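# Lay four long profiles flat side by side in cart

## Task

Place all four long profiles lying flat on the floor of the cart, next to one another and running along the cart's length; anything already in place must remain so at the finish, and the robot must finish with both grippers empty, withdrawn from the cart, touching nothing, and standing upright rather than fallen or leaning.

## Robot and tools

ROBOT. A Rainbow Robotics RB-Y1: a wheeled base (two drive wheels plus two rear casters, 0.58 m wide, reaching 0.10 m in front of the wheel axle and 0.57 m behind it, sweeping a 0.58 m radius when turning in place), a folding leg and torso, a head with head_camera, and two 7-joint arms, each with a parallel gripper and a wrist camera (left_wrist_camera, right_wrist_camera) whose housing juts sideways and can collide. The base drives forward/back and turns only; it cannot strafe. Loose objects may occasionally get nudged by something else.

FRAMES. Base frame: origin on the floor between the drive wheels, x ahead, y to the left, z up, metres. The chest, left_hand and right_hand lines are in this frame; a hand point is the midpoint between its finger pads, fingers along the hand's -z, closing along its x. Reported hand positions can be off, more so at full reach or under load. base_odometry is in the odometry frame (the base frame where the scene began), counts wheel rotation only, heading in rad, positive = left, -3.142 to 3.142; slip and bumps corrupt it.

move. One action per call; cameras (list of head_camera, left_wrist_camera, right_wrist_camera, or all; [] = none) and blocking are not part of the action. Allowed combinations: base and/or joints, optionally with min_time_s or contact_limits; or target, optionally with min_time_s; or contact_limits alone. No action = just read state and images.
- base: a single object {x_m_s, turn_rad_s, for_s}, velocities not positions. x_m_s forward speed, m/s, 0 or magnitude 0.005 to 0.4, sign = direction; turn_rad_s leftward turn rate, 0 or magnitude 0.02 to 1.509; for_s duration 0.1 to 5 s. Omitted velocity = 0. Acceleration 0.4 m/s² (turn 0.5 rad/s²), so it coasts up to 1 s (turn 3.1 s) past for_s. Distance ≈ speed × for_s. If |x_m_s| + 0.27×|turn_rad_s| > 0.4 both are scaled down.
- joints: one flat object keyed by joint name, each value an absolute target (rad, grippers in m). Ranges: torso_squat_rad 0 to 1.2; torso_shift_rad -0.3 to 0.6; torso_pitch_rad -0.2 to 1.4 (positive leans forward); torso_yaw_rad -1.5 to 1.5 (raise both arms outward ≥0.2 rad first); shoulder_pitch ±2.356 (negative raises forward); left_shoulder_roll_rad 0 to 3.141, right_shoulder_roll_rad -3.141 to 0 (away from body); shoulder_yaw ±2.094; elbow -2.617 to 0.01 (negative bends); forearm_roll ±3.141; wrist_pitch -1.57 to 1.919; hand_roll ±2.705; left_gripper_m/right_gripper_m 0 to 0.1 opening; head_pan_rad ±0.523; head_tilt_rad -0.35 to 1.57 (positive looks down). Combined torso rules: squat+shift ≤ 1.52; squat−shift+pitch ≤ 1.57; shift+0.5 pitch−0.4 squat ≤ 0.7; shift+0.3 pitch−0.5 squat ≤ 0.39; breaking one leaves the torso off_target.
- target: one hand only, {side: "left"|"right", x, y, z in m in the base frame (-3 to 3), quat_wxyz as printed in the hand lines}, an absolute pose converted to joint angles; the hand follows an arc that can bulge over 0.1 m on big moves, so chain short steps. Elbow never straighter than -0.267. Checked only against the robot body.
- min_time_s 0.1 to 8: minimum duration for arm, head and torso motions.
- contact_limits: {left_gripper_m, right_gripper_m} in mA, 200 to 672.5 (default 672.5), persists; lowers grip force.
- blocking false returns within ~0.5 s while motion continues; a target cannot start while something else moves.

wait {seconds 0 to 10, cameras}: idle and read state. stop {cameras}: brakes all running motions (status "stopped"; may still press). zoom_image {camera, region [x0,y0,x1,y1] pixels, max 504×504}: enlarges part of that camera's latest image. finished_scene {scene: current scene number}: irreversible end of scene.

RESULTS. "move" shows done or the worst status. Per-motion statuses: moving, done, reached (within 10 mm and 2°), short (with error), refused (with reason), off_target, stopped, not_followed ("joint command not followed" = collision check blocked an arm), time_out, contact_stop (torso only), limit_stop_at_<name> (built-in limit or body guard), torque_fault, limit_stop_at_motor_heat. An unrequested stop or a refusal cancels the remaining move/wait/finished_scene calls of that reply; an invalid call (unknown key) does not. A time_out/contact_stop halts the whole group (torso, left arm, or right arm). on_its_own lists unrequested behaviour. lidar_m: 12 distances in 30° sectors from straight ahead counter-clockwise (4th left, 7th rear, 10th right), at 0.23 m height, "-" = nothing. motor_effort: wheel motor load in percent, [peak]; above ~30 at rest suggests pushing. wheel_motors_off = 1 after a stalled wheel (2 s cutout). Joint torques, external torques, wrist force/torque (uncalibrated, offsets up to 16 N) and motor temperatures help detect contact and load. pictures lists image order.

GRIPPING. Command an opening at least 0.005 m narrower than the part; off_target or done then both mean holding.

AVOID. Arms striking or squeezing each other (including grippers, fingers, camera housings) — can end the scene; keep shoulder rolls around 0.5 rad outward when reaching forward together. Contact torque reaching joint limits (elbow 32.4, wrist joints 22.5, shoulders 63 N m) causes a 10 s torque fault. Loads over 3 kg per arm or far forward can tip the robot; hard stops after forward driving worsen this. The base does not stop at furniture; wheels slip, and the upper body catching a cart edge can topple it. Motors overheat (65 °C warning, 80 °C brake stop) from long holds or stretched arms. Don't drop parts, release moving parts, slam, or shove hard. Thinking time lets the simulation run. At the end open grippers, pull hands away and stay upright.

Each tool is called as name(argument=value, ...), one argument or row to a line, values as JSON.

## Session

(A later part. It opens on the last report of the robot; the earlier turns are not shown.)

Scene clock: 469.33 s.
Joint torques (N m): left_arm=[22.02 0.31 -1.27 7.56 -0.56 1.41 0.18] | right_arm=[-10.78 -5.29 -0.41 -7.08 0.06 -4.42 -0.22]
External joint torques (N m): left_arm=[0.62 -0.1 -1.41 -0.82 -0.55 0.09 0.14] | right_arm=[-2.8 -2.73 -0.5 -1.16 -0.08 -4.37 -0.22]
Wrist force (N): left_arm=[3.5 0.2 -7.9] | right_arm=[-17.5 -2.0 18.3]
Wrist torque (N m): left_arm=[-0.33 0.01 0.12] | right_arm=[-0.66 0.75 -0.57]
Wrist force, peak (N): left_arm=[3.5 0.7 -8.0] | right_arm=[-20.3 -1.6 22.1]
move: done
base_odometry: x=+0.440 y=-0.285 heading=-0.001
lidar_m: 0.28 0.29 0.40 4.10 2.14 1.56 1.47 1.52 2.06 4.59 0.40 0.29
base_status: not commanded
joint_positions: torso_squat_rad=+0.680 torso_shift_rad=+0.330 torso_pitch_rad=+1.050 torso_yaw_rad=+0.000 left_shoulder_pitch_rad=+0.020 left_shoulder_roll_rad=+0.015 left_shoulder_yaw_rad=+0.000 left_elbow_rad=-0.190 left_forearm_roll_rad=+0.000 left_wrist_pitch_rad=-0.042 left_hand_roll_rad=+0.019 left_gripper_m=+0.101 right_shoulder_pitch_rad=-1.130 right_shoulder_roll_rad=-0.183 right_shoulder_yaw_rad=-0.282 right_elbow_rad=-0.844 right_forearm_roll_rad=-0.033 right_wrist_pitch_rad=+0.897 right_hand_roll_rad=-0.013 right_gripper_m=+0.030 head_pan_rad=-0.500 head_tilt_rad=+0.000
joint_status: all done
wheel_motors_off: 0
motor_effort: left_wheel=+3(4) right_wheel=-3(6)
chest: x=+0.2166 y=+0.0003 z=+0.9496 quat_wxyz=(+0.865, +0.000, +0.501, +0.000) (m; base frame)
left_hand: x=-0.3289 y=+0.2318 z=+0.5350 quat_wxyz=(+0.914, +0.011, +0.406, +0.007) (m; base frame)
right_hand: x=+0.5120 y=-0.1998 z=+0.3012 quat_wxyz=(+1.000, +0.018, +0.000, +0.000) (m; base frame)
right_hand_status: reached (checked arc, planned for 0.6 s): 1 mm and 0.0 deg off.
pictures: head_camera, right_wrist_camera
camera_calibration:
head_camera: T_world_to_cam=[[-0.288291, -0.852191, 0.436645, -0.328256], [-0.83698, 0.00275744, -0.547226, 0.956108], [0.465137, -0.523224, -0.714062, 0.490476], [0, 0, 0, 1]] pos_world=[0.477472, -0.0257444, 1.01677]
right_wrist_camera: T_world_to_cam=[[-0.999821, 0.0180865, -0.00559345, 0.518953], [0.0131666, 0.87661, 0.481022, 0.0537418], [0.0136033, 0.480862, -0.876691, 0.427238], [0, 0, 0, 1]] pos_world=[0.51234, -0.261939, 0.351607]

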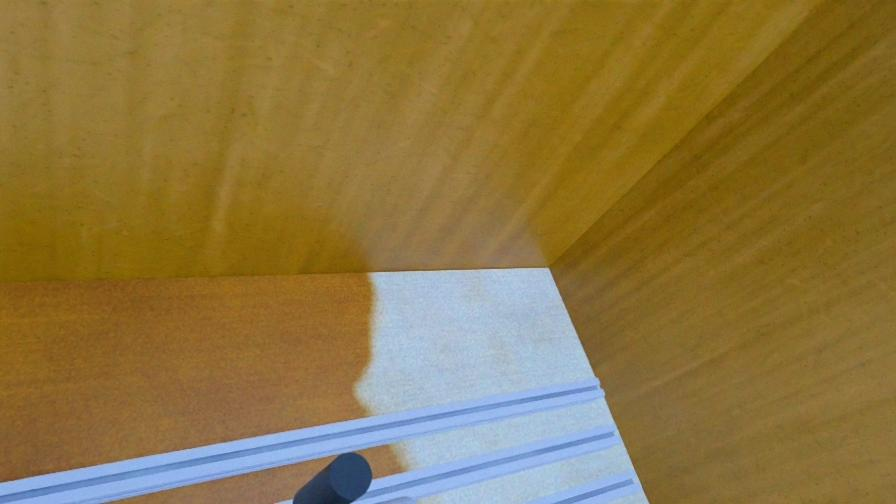

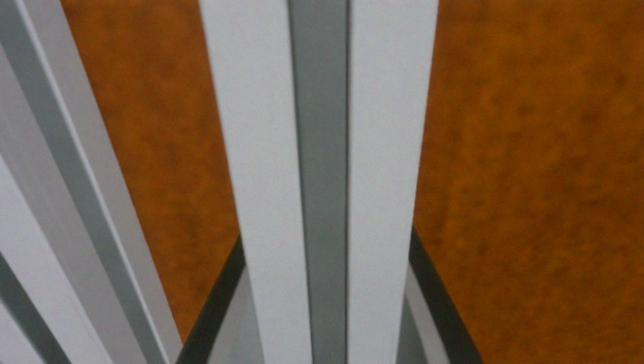

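move(
  joints={"right_gripper_m":0.05},
  cameras=[],
)

move(
  target={"side":"right","x":0.515,"y":-0.2,"z":0.37,"quat_wxyz":[0.99985,0.01745,0,0]},
  cameras=[],
)

move(
  joints={"torso_squat_rad":0.6,"torso_shift_rad":0.15,"torso_pitch_rad":0.65,"head_pan_rad":0,"head_tilt_rad":0.3},
  cameras=["head_camera"],
)

move(
  target={"side":"right","x":0.54,"y":-0.22,"z":0.8,"quat_wxyz":[0.9239,0,-0.3827,0]},
  cameras=["head_camera"],
)

move(
  base={"x_m_s":-0.3,"for_s":1.8},
  cameras=["head_camera"],
)

Scene clock: 475.53 s.
Joint torques (N m): left_arm=[22.55 0 -1.64 7.57 -0.67 1.44 0.11] | right_arm=[-5.74 -2.51 -0.22 -4.23 0.21 0.45 0.03]
External joint torques (N m): left_arm=[1.15 -0.4 -1.78 -0.81 -0.66 0.12 0.07] | right_arm=[2.29 0.07 -0.31 1.71 0.07 0.5 0.03]
Wrist force (N): left_arm=[3.1 0.5 -7.4] | right_arm=[-1.9 -4.5 -5.1]
Wrist torque (N m): left_arm=[-0.36 -0.05 0.12] | right_arm=[0.03 -0.34 -0.33]
Wrist force, peak (N): left_arm=[3.4 0.7 -8.1] | right_arm=[-17.8 -2.3 18.4]
move: done
base_odometry: x=+0.440 y=-0.285 heading=-0.001
lidar_m: 0.27 0.29 0.41 4.11 2.15 1.55 1.47 1.51 2.06 4.59 0.41 0.29
base_status: not commanded
joint_positions: torso_squat_rad=+0.680 torso_shift_rad=+0.330 torso_pitch_rad=+1.050 torso_yaw_rad=+0.000 left_shoulder_pitch_rad=+0.020 left_shoulder_roll_rad=+0.015 left_shoulder_yaw_rad=+0.000 left_elbow_rad=-0.190 left_forearm_roll_rad=+0.000 left_wrist_pitch_rad=-0.042 left_hand_roll_rad=+0.019 left_gripper_m=+0.101 right_shoulder_pitch_rad=-1.132 right_shoulder_roll_rad=-0.184 right_shoulder_yaw_rad=-0.282 right_elbow_rad=-0.845 right_forearm_roll_rad=-0.033 right_wrist_pitch_rad=+0.896 right_hand_roll_rad=-0.013 right_gripper_m=+0.050 head_pan_rad=-0.500 head_tilt_rad=+0.000
joint_status: all done
wheel_motors_off: 0
motor_effort: left_wheel=+3(4) right_wheel=-3(6)
chest: x=+0.2166 y=+0.0003 z=+0.9495 quat_wxyz=(+0.865, +0.000, +0.501, +0.000) (m; base frame)
left_hand: x=-0.3289 y=+0.2318 z=+0.5350 quat_wxyz=(+0.914, +0.011, +0.406, +0.007) (m; base frame)
right_hand: x=+0.5136 y=-0.1999 z=+0.3016 quat_wxyz=(+1.000, +0.017, -0.001, +0.000) (m; base frame)
pictures: none
No camera images: "cameras" was empty.

Scene clock: 476.77 s.
Joint torques (N m): left_arm=[22.74 -0.45 -1.26 7.79 -0.63 1.49 0.4] | right_arm=[-6.67 -0.5 0.9 -8.44 0.29 -0.27 -0.15]
External joint torques (N m): left_arm=[1.34 -0.86 -1.41 -0.59 -0.62 0.18 0.36] | right_arm=[-0.13 1.35 0.78 -0.69 0.11 -0.21 -0.15]
Wrist force (N): left_arm=[3.5 0.1 -7.7] | right_arm=[-4.8 -4.8 -12.8]
Wrist torque (N m): left_arm=[-0.32 -0.01 0.12] | right_arm=[0.09 -0.45 -0.34]
Wrist force, peak (N): left_arm=[3.8 0.1 -7.8] | right_arm=[-7.9 -5.1 -14.3]
move: done
base_odometry: x=+0.440 y=-0.285 heading=-0.001
lidar_m: 0.27 0.28 0.41 4.10 2.15 1.55 1.47 1.52 2.05 4.59 0.40 0.29
base_status: not commanded
joint_positions: torso_squat_rad=+0.680 torso_shift_rad=+0.330 torso_pitch_rad=+1.050 torso_yaw_rad=+0.000 left_shoulder_pitch_rad=+0.020 left_shoulder_roll_rad=+0.015 left_shoulder_yaw_rad=+0.000 left_elbow_rad=-0.190 left_forearm_roll_rad=+0.000 left_wrist_pitch_rad=-0.042 left_hand_roll_rad=+0.019 left_gripper_m=+0.101 right_shoulder_pitch_rad=-0.959 right_shoulder_roll_rad=-0.128 right_shoulder_yaw_rad=-0.260 right_elbow_rad=-1.369 right_forearm_roll_rad=-0.019 right_wrist_pitch_rad=+1.244 right_hand_roll_rad=-0.016 right_gripper_m=+0.050 head_pan_rad=-0.500 head_tilt_rad=+0.000
joint_status: all done
wheel_motors_off: 0
motor_effort: left_wheel=+3(5) right_wheel=+0(5)
chest: x=+0.2167 y=+0.0003 z=+0.9494 quat_wxyz=(+0.865, +0.000, +0.501, +0.000) (m; base frame)
left_hand: x=-0.3289 y=+0.2318 z=+0.5351 quat_wxyz=(+0.914, +0.012, +0.406, +0.007) (m; base frame)
right_hand: x=+0.5150 y=-0.2001 z=+0.3698 quat_wxyz=(+1.000, +0.017, +0.000, +0.000) (m; base frame)
right_hand_status: reached (checked arc, planned for 0.9 s): 0 mm and 0.0 deg off.
pictures: none
No camera images: "cameras" was empty.

Scene clock: 478.93 s.
Joint torques (N m): left_arm=[15.51 0.29 -1.66 5.19 -0.53 0.79 0.16] | right_arm=[-14.4 -3.63 0.27 -10.5 0.33 -1.09 -0.14]
External joint torques (N m): left_arm=[1.34 -0.23 -1.77 -0.34 -0.52 0.1 0.14] | right_arm=[0.75 0.8 0.08 -1.03 0.13 -0.27 -0.16]
Wrist force (N): left_arm=[1.4 0.6 -8.3] | right_arm=[-7.1 -4.7 -12.7]
Wrist torque (N m): left_arm=[-0.36 -0.13 0.13] | right_arm=[0.05 -0.60 -0.38]
Wrist force, peak (N): left_arm=[2.0 0.3 -8.9] | right_arm=[-7.1 -4.7 -13.0]
move: done
base_odometry: x=+0.440 y=-0.285 heading=-0.001
lidar_m: 0.27 0.29 0.41 4.11 2.14 1.55 1.46 1.51 2.06 4.58 0.40 0.29
base_status: not commanded
joint_positions: torso_squat_rad=+0.600 torso_shift_rad=+0.150 torso_pitch_rad=+0.650 torso_yaw_rad=+0.000 left_shoulder_pitch_rad=+0.020 left_shoulder_roll_rad=+0.015 left_shoulder_yaw_rad=+0.000 left_elbow_rad=-0.190 left_forearm_roll_rad=+0.000 left_wrist_pitch_rad=-0.042 left_hand_roll_rad=+0.019 left_gripper_m=+0.101 right_shoulder_pitch_rad=-0.959 right_shoulder_roll_rad=-0.128 right_shoulder_yaw_rad=-0.260 right_elbow_rad=-1.369 right_forearm_roll_rad=-0.019 right_wrist_pitch_rad=+1.244 right_hand_roll_rad=-0.016 right_gripper_m=+0.050 head_pan_rad=+0.000 head_tilt_rad=+0.300
joint_status: all done
wheel_motors_off: 0
motor_effort: left_wheel=+3(3) right_wheel=-1(4)
chest: x=+0.0455 y=+0.0003 z=+1.0981 quat_wxyz=(+0.948, +0.000, +0.319, +0.000) (m; base frame)
left_hand: x=-0.2956 y=+0.2318 z=+0.5040 quat_wxyz=(+0.976, +0.010, +0.216, +0.009) (m; base frame)
right_hand: x=+0.5461 y=-0.2001 z=+0.6804 quat_wxyz=(+0.980, +0.017, -0.199, +0.003) (m; base frame)
pictures: head_camera
camera_calibration:
head_camera: T_world_to_cam=[[-0.055424, -0.998227, 0.0217215, -0.0108692], [-0.7835, 0.0299961, -0.620667, 0.973174], [0.618915, -0.0514187, -0.783773, 0.802293], [0, 0, 0, 1]] pos_world=[0.265329, 0.00121145, 1.23307]

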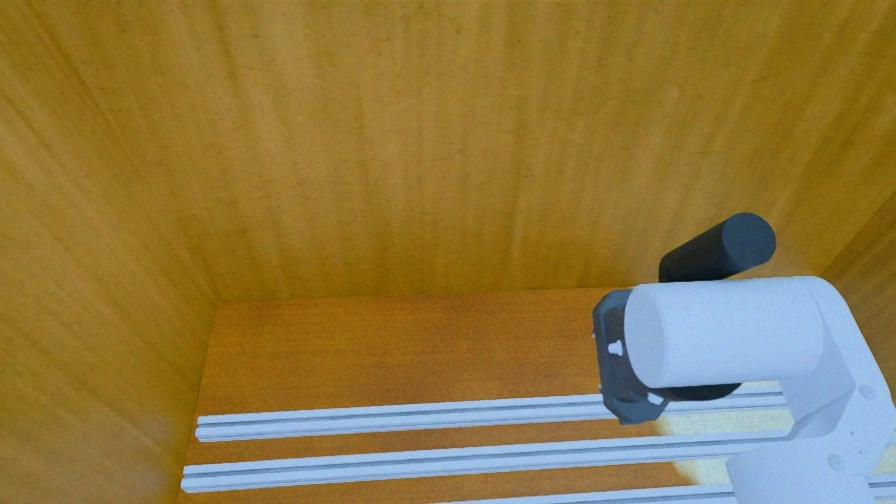

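Scene clock: 480.20 s.
Joint torques (N m): left_arm=[15.63 0.08 -1.14 5.03 -0.49 0.85 0.16] | right_arm=[-11.15 -2.31 1.22 -10.43 0.35 -1.66 -0.12]
External joint torques (N m): left_arm=[1.45 -0.44 -1.26 -0.51 -0.48 0.15 0.14] | right_arm=[-0.16 0.7 1.05 -0.63 0.14 -0.22 -0.16]
Wrist force (N): left_arm=[1.9 0.6 -9.1] | right_arm=[-9.1 -4.2 -11.0]
Wrist torque (N m): left_arm=[-0.34 -0.07 0.14] | right_arm=[-0.01 -0.73 -0.36]
Wrist force, peak (N): left_arm=[1.9 0.6 -9.1] | right_arm=[-8.1 -4.3 -13.2]
move: done
base_odometry: x=+0.440 y=-0.285 heading=-0.001
lidar_m: 0.27 0.29 0.40 4.11 2.14 1.55 1.46 1.51 2.06 4.60 0.41 0.30
base_status: not commanded
joint_positions: torso_squat_rad=+0.600 torso_shift_rad=+0.150 torso_pitch_rad=+0.650 torso_yaw_rad=+0.000 left_shoulder_pitch_rad=+0.020 left_shoulder_roll_rad=+0.015 left_shoulder_yaw_rad=+0.000 left_elbow_rad=-0.190 left_forearm_roll_rad=+0.000 left_wrist_pitch_rad=-0.042 left_hand_roll_rad=+0.019 left_gripper_m=+0.101 right_shoulder_pitch_rad=-0.707 right_shoulder_roll_rad=-0.064 right_shoulder_yaw_rad=-0.236 right_elbow_rad=-1.968 right_forearm_roll_rad=+0.002 right_wrist_pitch_rad=+1.206 right_hand_roll_rad=+0.017 right_gripper_m=+0.050 head_pan_rad=+0.000 head_tilt_rad=+0.300
joint_status: all done
wheel_motors_off: 0
motor_effort: left_wheel=+3(3) right_wheel=-1(4)
chest: x=+0.0456 y=+0.0003 z=+1.0981 quat_wxyz=(+0.948, +0.000, +0.319, +0.000) (m; base frame)
left_hand: x=-0.2957 y=+0.2318 z=+0.5040 quat_wxyz=(+0.976, +0.010, +0.216, +0.009) (m; base frame)
right_hand: x=+0.5408 y=-0.2202 z=+0.7997 quat_wxyz=(+0.924, +0.000, -0.382, +0.000) (m; base frame)
right_hand_status: reached (checked arc, planned for 0.9 s): 1 mm and 0.1 deg off.
pictures: head_camera
camera_calibration:
head_camera: T_world_to_cam=[[-0.0554162, -0.998227, 0.0217244, -0.0108749], [-0.783539, 0.0299913, -0.620619, 0.973125], [0.618867, -0.0514143, -0.783812, 0.802353], [0, 0, 0, 1]] pos_world=[0.265329, 0.00121143, 1.23307]

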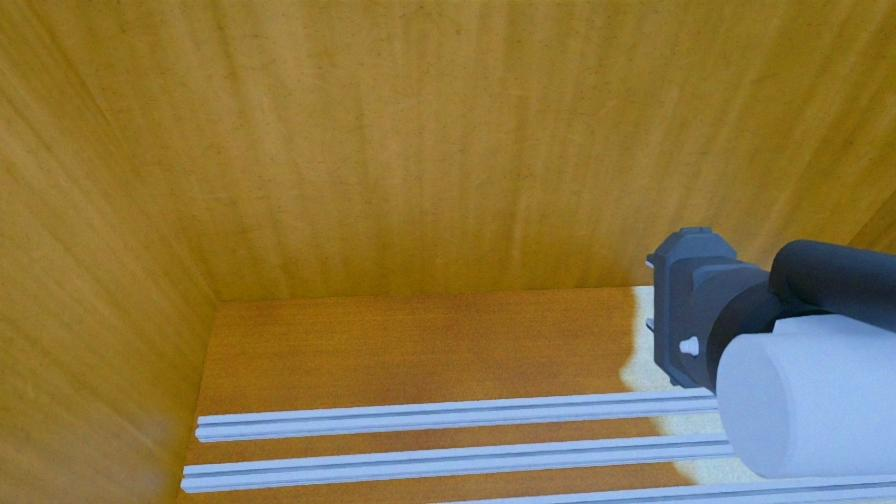

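Scene clock: 483.27 s.
Joint torques (N m): left_arm=[15.03 0.02 -0.64 4.9 -0.83 0.87 0.15] | right_arm=[-10.94 -2.43 0.62 -10.34 0.55 -1.55 0.05]
External joint torques (N m): left_arm=[0.85 -0.5 -0.75 -0.63 -0.83 0.17 0.13] | right_arm=[0.05 0.58 0.45 -0.54 0.34 -0.11 0.01]
Wrist force (N): left_arm=[1.2 0.4 -9.0] | right_arm=[-9.1 -4.2 -11.1]
Wrist torque (N m): left_arm=[-0.31 -0.14 0.14] | right_arm=[-0.01 -0.72 -0.36]
Wrist force, peak (N): left_arm=[1.7 0.5 -9.1] | right_arm=[-9.1 -4.2 -11.7]
move: done
base_odometry: x=-0.100 y=-0.284 heading=-0.001
lidar_m: 0.82 0.83 1.46 3.92 1.36 0.99 0.93 0.96 1.30 3.42 1.18 0.85
base_status: done (sent for 1.8 of 1.8 s)
joint_positions: torso_squat_rad=+0.600 torso_shift_rad=+0.150 torso_pitch_rad=+0.650 torso_yaw_rad=+0.000 left_shoulder_pitch_rad=+0.020 left_shoulder_roll_rad=+0.015 left_shoulder_yaw_rad=+0.000 left_elbow_rad=-0.190 left_forearm_roll_rad=+0.000 left_wrist_pitch_rad=-0.042 left_hand_roll_rad=+0.019 left_gripper_m=+0.101 right_shoulder_pitch_rad=-0.707 right_shoulder_roll_rad=-0.064 right_shoulder_yaw_rad=-0.236 right_elbow_rad=-1.968 right_forearm_roll_rad=+0.002 right_wrist_pitch_rad=+1.206 right_hand_roll_rad=+0.017 right_gripper_m=+0.050 head_pan_rad=+0.000 head_tilt_rad=+0.300
joint_status: not commanded
wheel_motors_off: 0
motor_effort: left_wheel=+0(25) right_wheel=+5(29)
chest: x=+0.0455 y=+0.0003 z=+1.0981 quat_wxyz=(+0.948, +0.000, +0.319, +0.000) (m; base frame)
left_hand: x=-0.2958 y=+0.2318 z=+0.5041 quat_wxyz=(+0.976, +0.010, +0.216, +0.009) (m; base frame)
right_hand: x=+0.5408 y=-0.2202 z=+0.7998 quat_wxyz=(+0.924, +0.000, -0.382, +0.000) (m; base frame)
pictures: head_camera
camera_calibration:
head_camera: T_world_to_cam=[[-0.0554196, -0.998227, 0.021725, -0.0108747], [-0.783501, 0.0299905, -0.620667, 0.973174], [0.618915, -0.0514186, -0.783773, 0.802293], [0, 0, 0, 1]] pos_world=[0.265329, 0.00121144, 1.23307]

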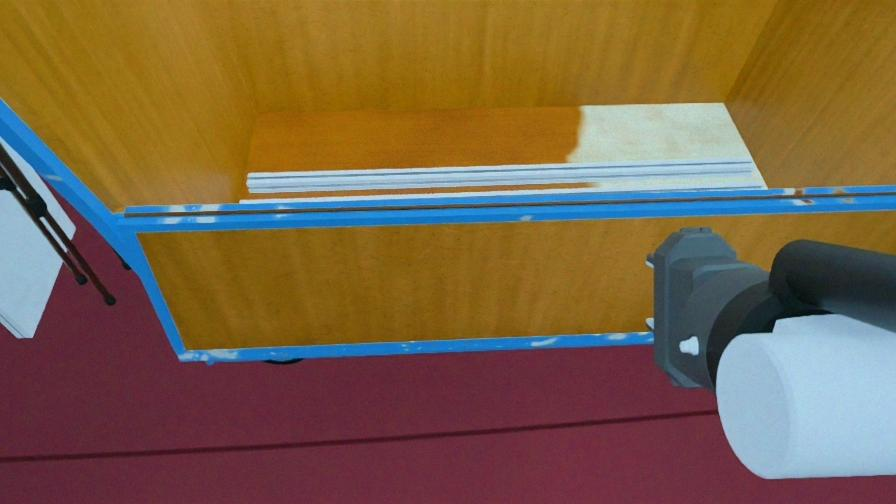

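move(
  base={"turn_rad_s":0.646,"for_s":2.3},
  joints={"torso_squat_rad":1.05,"torso_shift_rad":0,"torso_pitch_rad":0.5,"right_shoulder_pitch_rad":-0.466,"right_shoulder_roll_rad":-0.05,"right_shoulder_yaw_rad":-0.077,"right_elbow_rad":-1.273,"right_forearm_roll_rad":-0.206,"right_wrist_pitch_rad":-0.302,"right_hand_roll_rad":1.8,"right_gripper_m":0.052,"head_pan_rad":0,"head_tilt_rad":0.3},
  min_time_s=2,
  cameras=[],
)

move(
  base={"x_m_s":0.3997,"for_s":3.267},
  cameras=[],
)

move(
  base={"turn_rad_s":-0.6455,"for_s":2.3},
  cameras=["head_camera"],
)

Scene clock: 496.40 s.
Joint torques (N m): left_arm=[11.54 0.03 -1.23 3.57 -0.51 0.4 0] | right_arm=[-9.67 0.14 0.98 -10.29 0.37 -2.12 -0.24]
External joint torques (N m): left_arm=[0.74 -0.51 -1.33 -0.64 -0.51 -0.03 -0.01] | right_arm=[-0.23 1.72 1.14 -0.74 0.08 -0.17 -0.24]
Wrist force (N): left_arm=[0.4 0.5 -9.2] | right_arm=[-4.1 1.9 -6.3]
Wrist torque (N m): left_arm=[-0.36 -0.23 0.17] | right_arm=[-0.40 -0.44 -0.34]
Wrist force, peak (N): left_arm=[0.7 0.3 -9.8] | right_arm=[-9.3 -4.1 -11.5]
move: done
base_odometry: x=-0.100 y=-0.284 heading=+1.484
lidar_m: 4.69 1.46 1.00 0.94 0.96 1.22 3.02 2.60 0.88 0.82 0.84 1.33
base_status: done (sent for 2.3 of 2.3 s)
joint_positions: torso_squat_rad=+1.050 torso_shift_rad=+0.000 torso_pitch_rad=+0.500 torso_yaw_rad=+0.000 left_shoulder_pitch_rad=+0.020 left_shoulder_roll_rad=+0.015 left_shoulder_yaw_rad=+0.000 left_elbow_rad=-0.190 left_forearm_roll_rad=+0.000 left_wrist_pitch_rad=-0.042 left_hand_roll_rad=+0.019 left_gripper_m=+0.101 right_shoulder_pitch_rad=-0.466 right_shoulder_roll_rad=-0.050 right_shoulder_yaw_rad=-0.077 right_elbow_rad=-1.273 right_forearm_roll_rad=-0.206 right_wrist_pitch_rad=-0.302 right_hand_roll_rad=+1.800 right_gripper_m=+0.052 head_pan_rad=+0.000 head_tilt_rad=+0.300
joint_status: all done
wheel_motors_off: 0
motor_effort: left_wheel=+4(41) right_wheel=+15(42)
chest: x=-0.0797 y=+0.0003 z=+0.9004 quat_wxyz=(+0.969, +0.000, +0.247, +0.000) (m; base frame)
left_hand: x=-0.3283 y=+0.2318 z=+0.2620 quat_wxyz=(+0.990, +0.009, +0.143, +0.010) (m; base frame)
right_hand: x=+0.4330 y=-0.2014 z=+0.5622 quat_wxyz=(+0.497, -0.493, -0.478, +0.531) (m; base frame)
pictures: none
No camera images: "cameras" was empty.

Scene clock: 501.40 s.
Joint torques (N m): left_arm=[11.92 0.5 -0.86 3.83 -0.15 0.74 0.21] | right_arm=[-9.03 -0.65 0.7 -10.4 0.38 -2.14 -0.48]
External joint torques (N m): left_arm=[1.12 -0.04 -0.97 -0.38 -0.14 0.31 0.19] | right_arm=[0.41 0.94 0.86 -0.85 0.09 -0.18 -0.47]
Wrist force (N): left_arm=[0.8 1.0 -9.2] | right_arm=[-4.3 1.7 -6.6]
Wrist torque (N m): left_arm=[-0.42 -0.18 0.20] | right_arm=[-0.37 -0.46 -0.34]
Wrist force, peak (N): left_arm=[0.5 0.2 -9.7] | right_arm=[-4.0 1.9 -6.9]
move: done
base_odometry: x=+0.013 y=+1.016 heading=+1.484
lidar_m: 4.34 1.69 1.14 1.07 1.09 1.39 3.53 1.13 0.99 0.86 0.94 1.95
base_status: done (sent for 3.27 of 3.27 s)
joint_positions: torso_squat_rad=+1.050 torso_shift_rad=+0.000 torso_pitch_rad=+0.500 torso_yaw_rad=+0.000 left_shoulder_pitch_rad=+0.020 left_shoulder_roll_rad=+0.015 left_shoulder_yaw_rad=+0.000 left_elbow_rad=-0.190 left_forearm_roll_rad=+0.000 left_wrist_pitch_rad=-0.042 left_hand_roll_rad=+0.019 left_gripper_m=+0.101 right_shoulder_pitch_rad=-0.466 right_shoulder_roll_rad=-0.050 right_shoulder_yaw_rad=-0.077 right_elbow_rad=-1.273 right_forearm_roll_rad=-0.206 right_wrist_pitch_rad=-0.302 right_hand_roll_rad=+1.800 right_gripper_m=+0.052 head_pan_rad=+0.000 head_tilt_rad=+0.300
joint_status: not commanded
wheel_motors_off: 0
motor_effort: left_wheel=+8(41) right_wheel=-11(51)
chest: x=-0.0797 y=+0.0003 z=+0.9004 quat_wxyz=(+0.969, +0.000, +0.247, +0.000) (m; base frame)
left_hand: x=-0.3283 y=+0.2318 z=+0.2620 quat_wxyz=(+0.990, +0.009, +0.143, +0.010) (m; base frame)
right_hand: x=+0.4331 y=-0.2013 z=+0.5621 quat_wxyz=(+0.497, -0.493, -0.478, +0.531) (m; base frame)
pictures: none
No camera images: "cameras" was empty.

Scene clock: 505.33 s.
Joint torques (N m): left_arm=[11.89 0.74 -0.85 3.78 -0.42 0.6 0.15] | right_arm=[-9.17 -0.12 0.31 -10.45 0.23 -2 -0.32]
External joint torques (N m): left_arm=[1.08 0.2 -0.95 -0.44 -0.41 0.17 0.13] | right_arm=[0.27 1.47 0.47 -0.9 -0.06 -0.05 -0.32]
Wrist force (N): left_arm=[0.6 0.7 -9.3] | right_arm=[-4.1 1.8 -6.6]
Wrist torque (N m): left_arm=[-0.39 -0.21 0.19] | right_arm=[-0.39 -0.44 -0.33]
Wrist force, peak (N): left_arm=[0.7 1.1 -9.7] | right_arm=[-4.1 1.9 -6.8]
move: done
base_odometry: x=+0.013 y=+1.016 heading=+0.001
lidar_m: 0.85 0.94 2.10 4.41 1.54 1.11 1.05 1.09 1.48 3.91 1.12 0.99
base_status: done (sent for 2.3 of 2.3 s)
joint_positions: torso_squat_rad=+1.050 torso_shift_rad=+0.000 torso_pitch_rad=+0.500 torso_yaw_rad=+0.000 left_shoulder_pitch_rad=+0.020 left_shoulder_roll_rad=+0.015 left_shoulder_yaw_rad=+0.000 left_elbow_rad=-0.190 left_forearm_roll_rad=+0.000 left_wrist_pitch_rad=-0.042 left_hand_roll_rad=+0.019 left_gripper_m=+0.101 right_shoulder_pitch_rad=-0.466 right_shoulder_roll_rad=-0.050 right_shoulder_yaw_rad=-0.077 right_elbow_rad=-1.273 right_forearm_roll_rad=-0.206 right_wrist_pitch_rad=-0.302 right_hand_roll_rad=+1.800 right_gripper_m=+0.052 head_pan_rad=+0.000 head_tilt_rad=+0.300
joint_status: not commanded
wheel_motors_off: 0
motor_effort: left_wheel=+16(38) right_wheel=+3(45)
chest: x=-0.0797 y=+0.0003 z=+0.9004 quat_wxyz=(+0.969, +0.000, +0.247, +0.000) (m; base frame)
left_hand: x=-0.3283 y=+0.2318 z=+0.2620 quat_wxyz=(+0.990, +0.009, +0.143, +0.010) (m; base frame)
right_hand: x=+0.4331 y=-0.2013 z=+0.5621 quat_wxyz=(+0.497, -0.493, -0.478, +0.531) (m; base frame)
pictures: head_camera
camera_calibration:
head_camera: T_world_to_cam=[[-0.0580424, -0.998227, 0.0132018, -0.00605649], [-0.682038, 0.0299937, -0.730701, 0.859474], [0.72901, -0.0514157, -0.68257, 0.642527], [0, 0, 0, 1]] pos_world=[0.117434, 0.00121144, 1.06667]

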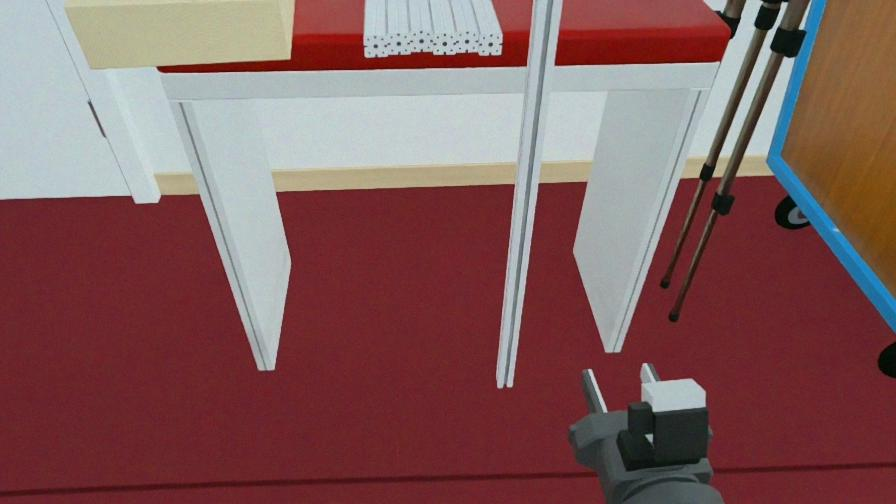

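move(
  base={"x_m_s":0.219,"for_s":1.5},
  cameras=[],
)

move(
  target={"side":"right","x":0.47,"y":-0.175,"z":0.557,"quat_wxyz":[0.5163,-0.4831,-0.4831,0.5163]},
  cameras=["right_wrist_camera"],
)

zoom_image(
  camera="right_wrist_camera",
  region=[200, 120, 440, 256],
)

Scene clock: 511.97 s.
Joint torques (N m): left_arm=[12.37 -0.3 -0.58 3.48 -0.44 0.45 0.18] | right_arm=[-8.97 -0.44 0.29 -10.22 0.19 -1.98 -0.46]
External joint torques (N m): left_arm=[1.56 -0.84 -0.69 -0.73 -0.44 0.02 0.17] | right_arm=[0.46 1.15 0.46 -0.67 -0.1 -0.03 -0.45]
Wrist force (N): left_arm=[0.5 0.3 -9.0] | right_arm=[-4.0 1.7 -6.5]
Wrist torque (N m): left_arm=[-0.34 -0.23 0.19] | right_arm=[-0.38 -0.42 -0.34]
Wrist force, peak (N): left_arm=[0.8 0.5 -9.7] | right_arm=[-4.2 1.9 -6.8]
move: done
base_odometry: x=+0.341 y=+1.016 heading=+0.000
lidar_m: 1.19 0.64 1.65 4.41 2.01 1.46 1.38 1.43 1.93 1.55 0.96 0.53
base_status: done (sent for 1.5 of 1.5 s)
joint_positions: torso_squat_rad=+1.050 torso_shift_rad=+0.000 torso_pitch_rad=+0.500 torso_yaw_rad=+0.000 left_shoulder_pitch_rad=+0.020 left_shoulder_roll_rad=+0.015 left_shoulder_yaw_rad=+0.000 left_elbow_rad=-0.190 left_forearm_roll_rad=+0.000 left_wrist_pitch_rad=-0.042 left_hand_roll_rad=+0.019 left_gripper_m=+0.101 right_shoulder_pitch_rad=-0.466 right_shoulder_roll_rad=-0.050 right_shoulder_yaw_rad=-0.077 right_elbow_rad=-1.273 right_forearm_roll_rad=-0.206 right_wrist_pitch_rad=-0.302 right_hand_roll_rad=+1.800 right_gripper_m=+0.052 head_pan_rad=+0.000 head_tilt_rad=+0.300
joint_status: not commanded
wheel_motors_off: 0
motor_effort: left_wheel=-8(50) right_wheel=+5(42)
chest: x=-0.0796 y=+0.0003 z=+0.9003 quat_wxyz=(+0.969, +0.000, +0.247, +0.000) (m; base frame)
left_hand: x=-0.3283 y=+0.2318 z=+0.2620 quat_wxyz=(+0.990, +0.009, +0.143, +0.010) (m; base frame)
right_hand: x=+0.4331 y=-0.2013 z=+0.5621 quat_wxyz=(+0.497, -0.493, -0.478, +0.531) (m; base frame)
pictures: none
No camera images: "cameras" was empty.

Scene clock: 512.93 s.
Joint torques (N m): left_arm=[11.45 -0.25 -1.24 3.48 -0.5 0.63 0.1] | right_arm=[-11 0.1 0.4 -9.98 0.42 -2.16 -0.17]
External joint torques (N m): left_arm=[0.65 -0.79 -1.34 -0.74 -0.5 0.2 0.08] | right_arm=[1.21 1.05 -0.24 -0.6 0.05 -0.26 -0.16]
Wrist force (N): left_arm=[0.6 0.5 -9.0] | right_arm=[-4.4 1.6 -6.5]
Wrist torque (N m): left_arm=[-0.37 -0.21 0.19] | right_arm=[-0.41 -0.43 -0.32]
Wrist force, peak (N): left_arm=[0.4 0.6 -9.7] | right_arm=[-4.3 1.3 -6.9]
move: done
base_odometry: x=+0.341 y=+1.016 heading=+0.000
lidar_m: 1.19 0.63 1.65 4.40 2.01 1.46 1.38 1.44 1.94 1.54 0.94 0.53
base_status: not commanded
joint_positions: torso_squat_rad=+1.050 torso_shift_rad=+0.000 torso_pitch_rad=+0.500 torso_yaw_rad=+0.000 left_shoulder_pitch_rad=+0.020 left_shoulder_roll_rad=+0.015 left_shoulder_yaw_rad=+0.000 left_elbow_rad=-0.190 left_forearm_roll_rad=+0.000 left_wrist_pitch_rad=-0.042 left_hand_roll_rad=+0.019 left_gripper_m=+0.101 right_shoulder_pitch_rad=-0.637 right_shoulder_roll_rad=+0.000 right_shoulder_yaw_rad=-0.132 right_elbow_rad=-1.083 right_forearm_roll_rad=-0.248 right_wrist_pitch_rad=-0.333 right_hand_roll_rad=+1.854 right_gripper_m=+0.052 head_pan_rad=+0.000 head_tilt_rad=+0.300
joint_status: all done
wheel_motors_off: 0
motor_effort: left_wheel=-9(9) right_wheel=+6(9)
chest: x=-0.0796 y=+0.0003 z=+0.9003 quat_wxyz=(+0.969, +0.000, +0.247, +0.000) (m; base frame)
left_hand: x=-0.3283 y=+0.2318 z=+0.2620 quat_wxyz=(+0.990, +0.009, +0.143, +0.010) (m; base frame)
right_hand: x=+0.4694 y=-0.1748 z=+0.5577 quat_wxyz=(+0.517, -0.481, -0.483, +0.518) (m; base frame)
right_hand_status: reached (checked arc, planned for 0.5 s): 1 mm and 0.3 deg off.
pictures: right_wrist_camera
camera_calibration:
right_wrist_camera: T_world_to_cam=[[0.00836303, -0.999788, -0.0188113, -0.166544], [-0.511655, 0.0118845, -0.859109, 0.751576], [0.85915, 0.0168096, -0.511447, -0.0410522], [0, 0, 0, 1]] pos_world=[0.421211, -0.174751, 0.621557]

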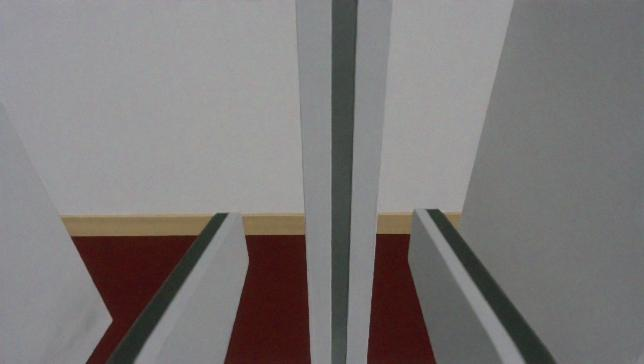

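Scaled by 2.100 from the camera's 644x364 image, which has a finer 920x520 frame.

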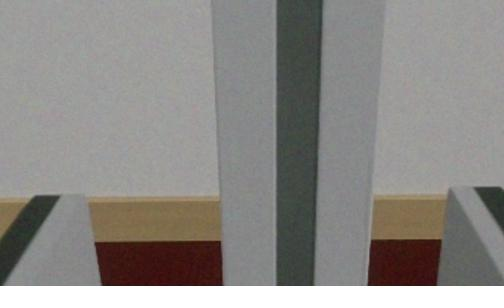

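move(
  target={"side":"right","x":0.49,"y":-0.1778,"z":0.556,"quat_wxyz":[0.5163,-0.4831,-0.4831,0.5163]},
  cameras=[],
)

move(
  target={"side":"right","x":0.535,"y":-0.1778,"z":0.553,"quat_wxyz":[0.5163,-0.4831,-0.4831,0.5163]},
  cameras=["right_wrist_camera"],
)

Scene clock: 518.63 s.
Joint torques (N m): left_arm=[11.74 0.75 -1.76 3.77 -0.47 0.59 0.08] | right_arm=[-13.11 -2.24 0.23 -9.58 0.47 -1.94 -0.41]
External joint torques (N m): left_arm=[0.93 0.21 -1.86 -0.44 -0.47 0.16 0.06] | right_arm=[0.56 -0.4 -0.23 -0.38 0.09 -0.02 -0.41]
Wrist force (N): left_arm=[0.5 0.2 -9.1] | right_arm=[-4.4 1.8 -6.6]
Wrist torque (N m): left_arm=[-0.35 -0.23 0.19] | right_arm=[-0.41 -0.44 -0.34]
Wrist force, peak (N): left_arm=[0.4 0.6 -9.7] | right_arm=[-5.1 1.5 -6.7]
move: done
base_odometry: x=+0.341 y=+1.016 heading=+0.000
lidar_m: 1.19 0.64 1.65 4.39 2.02 1.46 1.39 1.43 1.95 1.55 0.95 0.54
base_status: not commanded
joint_positions: torso_squat_rad=+1.050 torso_shift_rad=+0.000 torso_pitch_rad=+0.500 torso_yaw_rad=+0.000 left_shoulder_pitch_rad=+0.020 left_shoulder_roll_rad=+0.015 left_shoulder_yaw_rad=+0.000 left_elbow_rad=-0.190 left_forearm_roll_rad=+0.000 left_wrist_pitch_rad=-0.042 left_hand_roll_rad=+0.019 left_gripper_m=+0.101 right_shoulder_pitch_rad=-0.733 right_shoulder_roll_rad=-0.030 right_shoulder_yaw_rad=-0.149 right_elbow_rad=-0.950 right_forearm_roll_rad=-0.257 right_wrist_pitch_rad=-0.374 right_hand_roll_rad=+1.841 right_gripper_m=+0.052 head_pan_rad=+0.000 head_tilt_rad=+0.300
joint_status: all done
wheel_motors_off: 0
motor_effort: left_wheel=-9(9) right_wheel=+9(10)
chest: x=-0.0796 y=+0.0003 z=+0.9003 quat_wxyz=(+0.969, +0.000, +0.247, +0.000) (m; base frame)
left_hand: x=-0.3283 y=+0.2318 z=+0.2620 quat_wxyz=(+0.990, +0.009, +0.143, +0.010) (m; base frame)
right_hand: x=+0.4900 y=-0.1777 z=+0.5563 quat_wxyz=(+0.517, -0.483, -0.483, +0.517) (m; base frame)
right_hand_status: reached (checked arc, planned for 0.4 s): 0 mm and 0.1 deg off.
pictures: none
No camera images: "cameras" was empty.

Scene clock: 519.97 s.
Joint torques (N m): left_arm=[11.75 0.32 -1.36 3.97 -0.5 0.63 0.17] | right_arm=[-16.53 -4.98 0.07 -8.75 0.52 -1.96 -0.33]
External joint torques (N m): left_arm=[0.94 -0.22 -1.46 -0.25 -0.5 0.2 0.15] | right_arm=[0.97 -0.83 -0.12 -0.53 0.15 -0.01 -0.32]
Wrist force (N): left_arm=[0.7 0.1 -9.4] | right_arm=[-4.5 1.9 -6.4]
Wrist torque (N m): left_arm=[-0.30 -0.21 0.19] | right_arm=[-0.36 -0.43 -0.31]
Wrist force, peak (N): left_arm=[0.5 0.8 -9.6] | right_arm=[-5.6 1.3 -6.7]
move: done
base_odometry: x=+0.341 y=+1.016 heading=+0.000
lidar_m: 1.18 0.64 1.65 4.38 2.02 1.47 1.38 1.42 1.93 1.54 0.96 0.54
base_status: not commanded
joint_positions: torso_squat_rad=+1.050 torso_shift_rad=+0.000 torso_pitch_rad=+0.500 torso_yaw_rad=+0.000 left_shoulder_pitch_rad=+0.020 left_shoulder_roll_rad=+0.015 left_shoulder_yaw_rad=+0.000 left_elbow_rad=-0.190 left_forearm_roll_rad=+0.000 left_wrist_pitch_rad=-0.042 left_hand_roll_rad=+0.019 left_gripper_m=+0.101 right_shoulder_pitch_rad=-1.025 right_shoulder_roll_rad=-0.111 right_shoulder_yaw_rad=-0.160 right_elbow_rad=-0.479 right_forearm_roll_rad=-0.274 right_wrist_pitch_rad=-0.551 right_hand_roll_rad=+1.775 right_gripper_m=+0.052 head_pan_rad=+0.000 head_tilt_rad=+0.300
joint_status: all done
wheel_motors_off: 0
motor_effort: left_wheel=-9(10) right_wheel=+8(10)
chest: x=-0.0796 y=+0.0003 z=+0.9003 quat_wxyz=(+0.969, +0.000, +0.247, +0.000) (m; base frame)
left_hand: x=-0.3284 y=+0.2318 z=+0.2620 quat_wxyz=(+0.990, +0.009, +0.143, +0.010) (m; base frame)
right_hand: x=+0.5349 y=-0.1778 z=+0.5534 quat_wxyz=(+0.517, -0.482, -0.482, +0.517) (m; base frame)
right_hand_status: reached (checked arc, planned for 0.8 s): 0 mm and 0.2 deg off.
pictures: right_wrist_camera
camera_calibration:
right_wrist_camera: T_world_to_cam=[[0.00579027, -0.99982, -0.0180619, -0.169195], [-0.511019, 0.0125671, -0.859477, 0.78142], [0.85955, 0.0142066, -0.510855, -0.100419], [0, 0, 0, 1]] pos_world=[0.486616, -0.177558, 0.617257]

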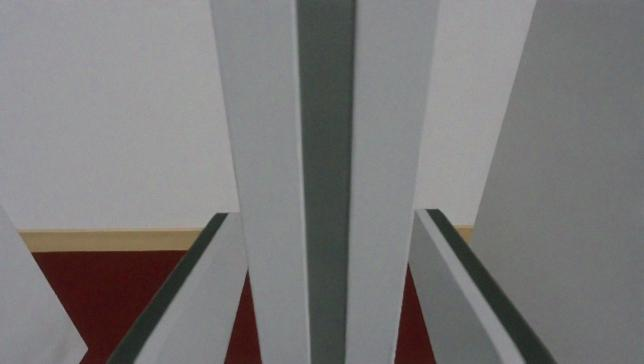

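move(
  joints={"right_gripper_m":0.01},
  cameras=["right_wrist_camera"],
)

move(
  target={"side":"right","x":0.517,"y":-0.1805,"z":0.597,"quat_wxyz":[0.5163,-0.4831,-0.4831,0.5163]},
  cameras=[],
)

move(
  base={"x_m_s":-0.219,"for_s":1.5},
  joints={"right_shoulder_pitch_rad":-0.253,"right_shoulder_roll_rad":-0.05,"right_shoulder_yaw_rad":-0.083,"right_elbow_rad":-1.726,"right_forearm_roll_rad":-0.279,"right_wrist_pitch_rad":-0.04,"right_hand_roll_rad":1.811},
  min_time_s=1.5,
  cameras=["head_camera"],
)

Scene clock: 526.13 s.
Joint torques (N m): left_arm=[11.39 -0.23 -2.08 3.75 -0.44 0.67 0.36] | right_arm=[-16.3 -4.35 -0.29 -8.68 0.67 -2.04 0.48]
External joint torques (N m): left_arm=[0.58 -0.77 -2.18 -0.47 -0.44 0.24 0.34] | right_arm=[1.19 -0.21 -0.48 -0.46 0.3 -0.1 0.48]
Wrist force (N): left_arm=[0.3 0.8 -9.2] | right_arm=[-3.1 2.4 -7.0]
Wrist torque (N m): left_arm=[-0.40 -0.25 0.20] | right_arm=[-0.54 -0.48 -1.16]
Wrist force, peak (N): left_arm=[0.6 0.2 -9.7] | right_arm=[-4.7 1.9 -6.6]
move: off_target
base_odometry: x=+0.341 y=+1.016 heading=+0.000
lidar_m: 1.19 0.64 1.64 4.39 2.02 1.47 1.38 1.43 1.93 1.53 0.95 0.53
base_status: not commanded
joint_positions: torso_squat_rad=+1.050 torso_shift_rad=+0.000 torso_pitch_rad=+0.500 torso_yaw_rad=+0.000 left_shoulder_pitch_rad=+0.020 left_shoulder_roll_rad=+0.015 left_shoulder_yaw_rad=+0.000 left_elbow_rad=-0.190 left_forearm_roll_rad=+0.000 left_wrist_pitch_rad=-0.042 left_hand_roll_rad=+0.019 left_gripper_m=+0.101 right_shoulder_pitch_rad=-1.025 right_shoulder_roll_rad=-0.111 right_shoulder_yaw_rad=-0.160 right_elbow_rad=-0.479 right_forearm_roll_rad=-0.274 right_wrist_pitch_rad=-0.551 right_hand_roll_rad=+1.775 right_gripper_m=+0.030 head_pan_rad=+0.000 head_tilt_rad=+0.300
joint_status: right_gripper_m off_target (ended at +0.030, target +0.010)
wheel_motors_off: 0
motor_effort: left_wheel=-9(9) right_wheel=+8(11)
chest: x=-0.0796 y=+0.0003 z=+0.9003 quat_wxyz=(+0.969, +0.000, +0.247, +0.000) (m; base frame)
left_hand: x=-0.3284 y=+0.2318 z=+0.2620 quat_wxyz=(+0.990, +0.009, +0.143, +0.010) (m; base frame)
right_hand: x=+0.5349 y=-0.1778 z=+0.5534 quat_wxyz=(+0.517, -0.482, -0.482, +0.517) (m; base frame)
pictures: right_wrist_camera
camera_calibration:
right_wrist_camera: T_world_to_cam=[[0.00571992, -0.999815, -0.0183728, -0.169068], [-0.511025, 0.0128703, -0.85947, 0.781474], [0.859547, 0.0143051, -0.510856, -0.100398], [0, 0, 0, 1]] pos_world=[0.486616, -0.177658, 0.617258]

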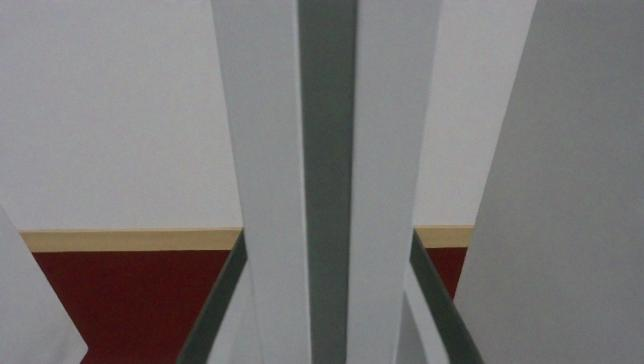

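Scene clock: 527.50 s.
Joint torques (N m): left_arm=[11.21 -0.22 -0.84 4.01 -0.5 0.7 0.24] | right_arm=[-19.68 -2.09 0.79 -15.28 0.56 -4.1 0.09]
External joint torques (N m): left_arm=[0.39 -0.76 -0.94 -0.2 -0.5 0.27 0.22] | right_arm=[-4.93 0.14 0.08 -5.53 0.24 -2.29 0.1]
Wrist force (N): left_arm=[0.4 0.4 -9.2] | right_arm=[-4.3 10.7 -7.0]
Wrist torque (N m): left_arm=[-0.36 -0.24 0.18] | right_arm=[-0.67 -0.42 -0.29]
Wrist force, peak (N): left_arm=[0.6 0.4 -9.7] | right_arm=[-5.4 -49.6 -4.3]
move: done
base_odometry: x=+0.341 y=+1.016 heading=+0.000
lidar_m: 1.19 0.64 1.65 4.39 2.02 1.47 1.38 1.44 1.94 1.54 0.94 0.53
base_status: not commanded
joint_positions: torso_squat_rad=+1.050 torso_shift_rad=+0.000 torso_pitch_rad=+0.500 torso_yaw_rad=+0.000 left_shoulder_pitch_rad=+0.020 left_shoulder_roll_rad=+0.015 left_shoulder_yaw_rad=+0.000 left_elbow_rad=-0.190 left_forearm_roll_rad=+0.000 left_wrist_pitch_rad=-0.042 left_hand_roll_rad=+0.019 left_gripper_m=+0.101 right_shoulder_pitch_rad=-0.764 right_shoulder_roll_rad=-0.023 right_shoulder_yaw_rad=-0.198 right_elbow_rad=-1.082 right_forearm_roll_rad=-0.271 right_wrist_pitch_rad=-0.215 right_hand_roll_rad=+1.889 right_gripper_m=+0.030 head_pan_rad=+0.000 head_tilt_rad=+0.300
joint_status: all done
wheel_motors_off: 0
motor_effort: left_wheel=-9(9) right_wheel=+10(10)
chest: x=-0.0796 y=+0.0003 z=+0.9003 quat_wxyz=(+0.969, +0.000, +0.248, +0.000) (m; base frame)
left_hand: x=-0.3284 y=+0.2318 z=+0.2620 quat_wxyz=(+0.990, +0.009, +0.143, +0.010) (m; base frame)
right_hand: x=+0.5161 y=-0.1808 z=+0.5955 quat_wxyz=(+0.516, -0.483, -0.484, +0.517) (m; base frame)
right_hand_status: reached (checked arc, planned for 0.9 s): 2 mm and 0.1 deg off.
pictures: none
No camera images: "cameras" was empty.

Scene clock: 530.10 s.
Joint torques (N m): left_arm=[10.87 -0.28 -1.19 3.41 -0.32 0.48 0.06] | right_arm=[-10.81 -3 -0.4 -15.95 0.32 -4.48 -0.37]
External joint torques (N m): left_arm=[0.05 -0.82 -1.29 -0.81 -0.31 0.04 0.04] | right_arm=[-4.4 -1.28 0.18 -5.58 0.11 -2.55 -0.36]
Wrist force (N): left_arm=[0.7 0.3 -9.4] | right_arm=[-4.3 11.2 -7.0]
Wrist torque (N m): left_arm=[-0.36 -0.19 0.20] | right_arm=[0.04 -0.42 -0.32]
Wrist force, peak (N): left_arm=[0.6 0.5 -9.7] | right_arm=[-4.5 12.4 -8.0]
move: done
base_odometry: x=+0.013 y=+1.016 heading=-0.001
lidar_m: 1.18 0.94 2.09 4.44 1.55 1.12 1.05 1.09 1.47 3.88 1.12 0.44
base_status: done (sent for 1.5 of 1.5 s)
joint_positions: torso_squat_rad=+1.050 torso_shift_rad=+0.000 torso_pitch_rad=+0.500 torso_yaw_rad=+0.000 left_shoulder_pitch_rad=+0.020 left_shoulder_roll_rad=+0.015 left_shoulder_yaw_rad=+0.000 left_elbow_rad=-0.190 left_forearm_roll_rad=+0.000 left_wrist_pitch_rad=-0.042 left_hand_roll_rad=+0.019 left_gripper_m=+0.101 right_shoulder_pitch_rad=-0.252 right_shoulder_roll_rad=-0.050 right_shoulder_yaw_rad=-0.083 right_elbow_rad=-1.725 right_forearm_roll_rad=-0.279 right_wrist_pitch_rad=-0.039 right_hand_roll_rad=+1.811 right_gripper_m=+0.030 head_pan_rad=+0.000 head_tilt_rad=+0.300
joint_status: all done
wheel_motors_off: 0
motor_effort: left_wheel=-14(32) right_wheel=+17(41)
chest: x=-0.0796 y=+0.0003 z=+0.9003 quat_wxyz=(+0.969, +0.000, +0.248, +0.000) (m; base frame)
left_hand: x=-0.3286 y=+0.2318 z=+0.2621 quat_wxyz=(+0.990, +0.009, +0.143, +0.010) (m; base frame)
right_hand: x=+0.3995 y=-0.2298 z=+0.6229 quat_wxyz=(+0.517, -0.483, -0.483, +0.516) (m; base frame)
pictures: head_camera
camera_calibration:
head_camera: T_world_to_cam=[[-0.0580391, -0.998227, 0.0132183, -0.00606161], [-0.682245, 0.029994, -0.730508, 0.859356], [0.728816, -0.0514162, -0.682776, 0.642557], [0, 0, 0, 1]] pos_world=[0.117633, 0.00121144, 1.06657]

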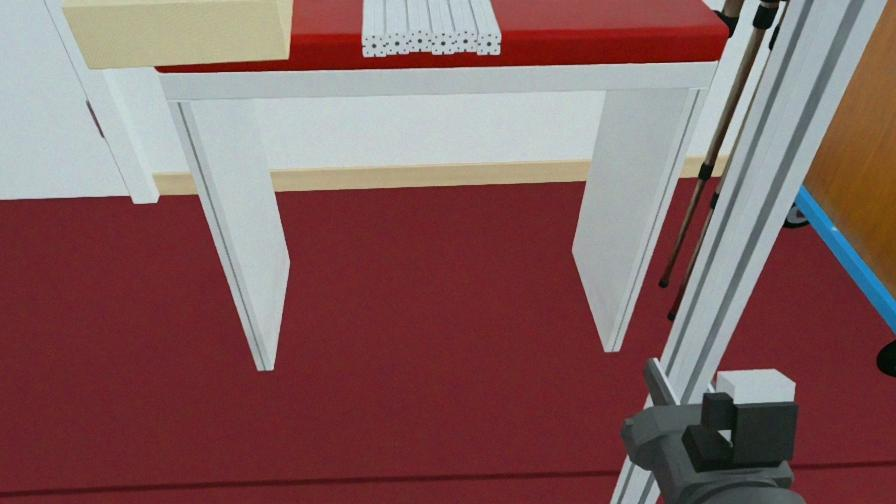

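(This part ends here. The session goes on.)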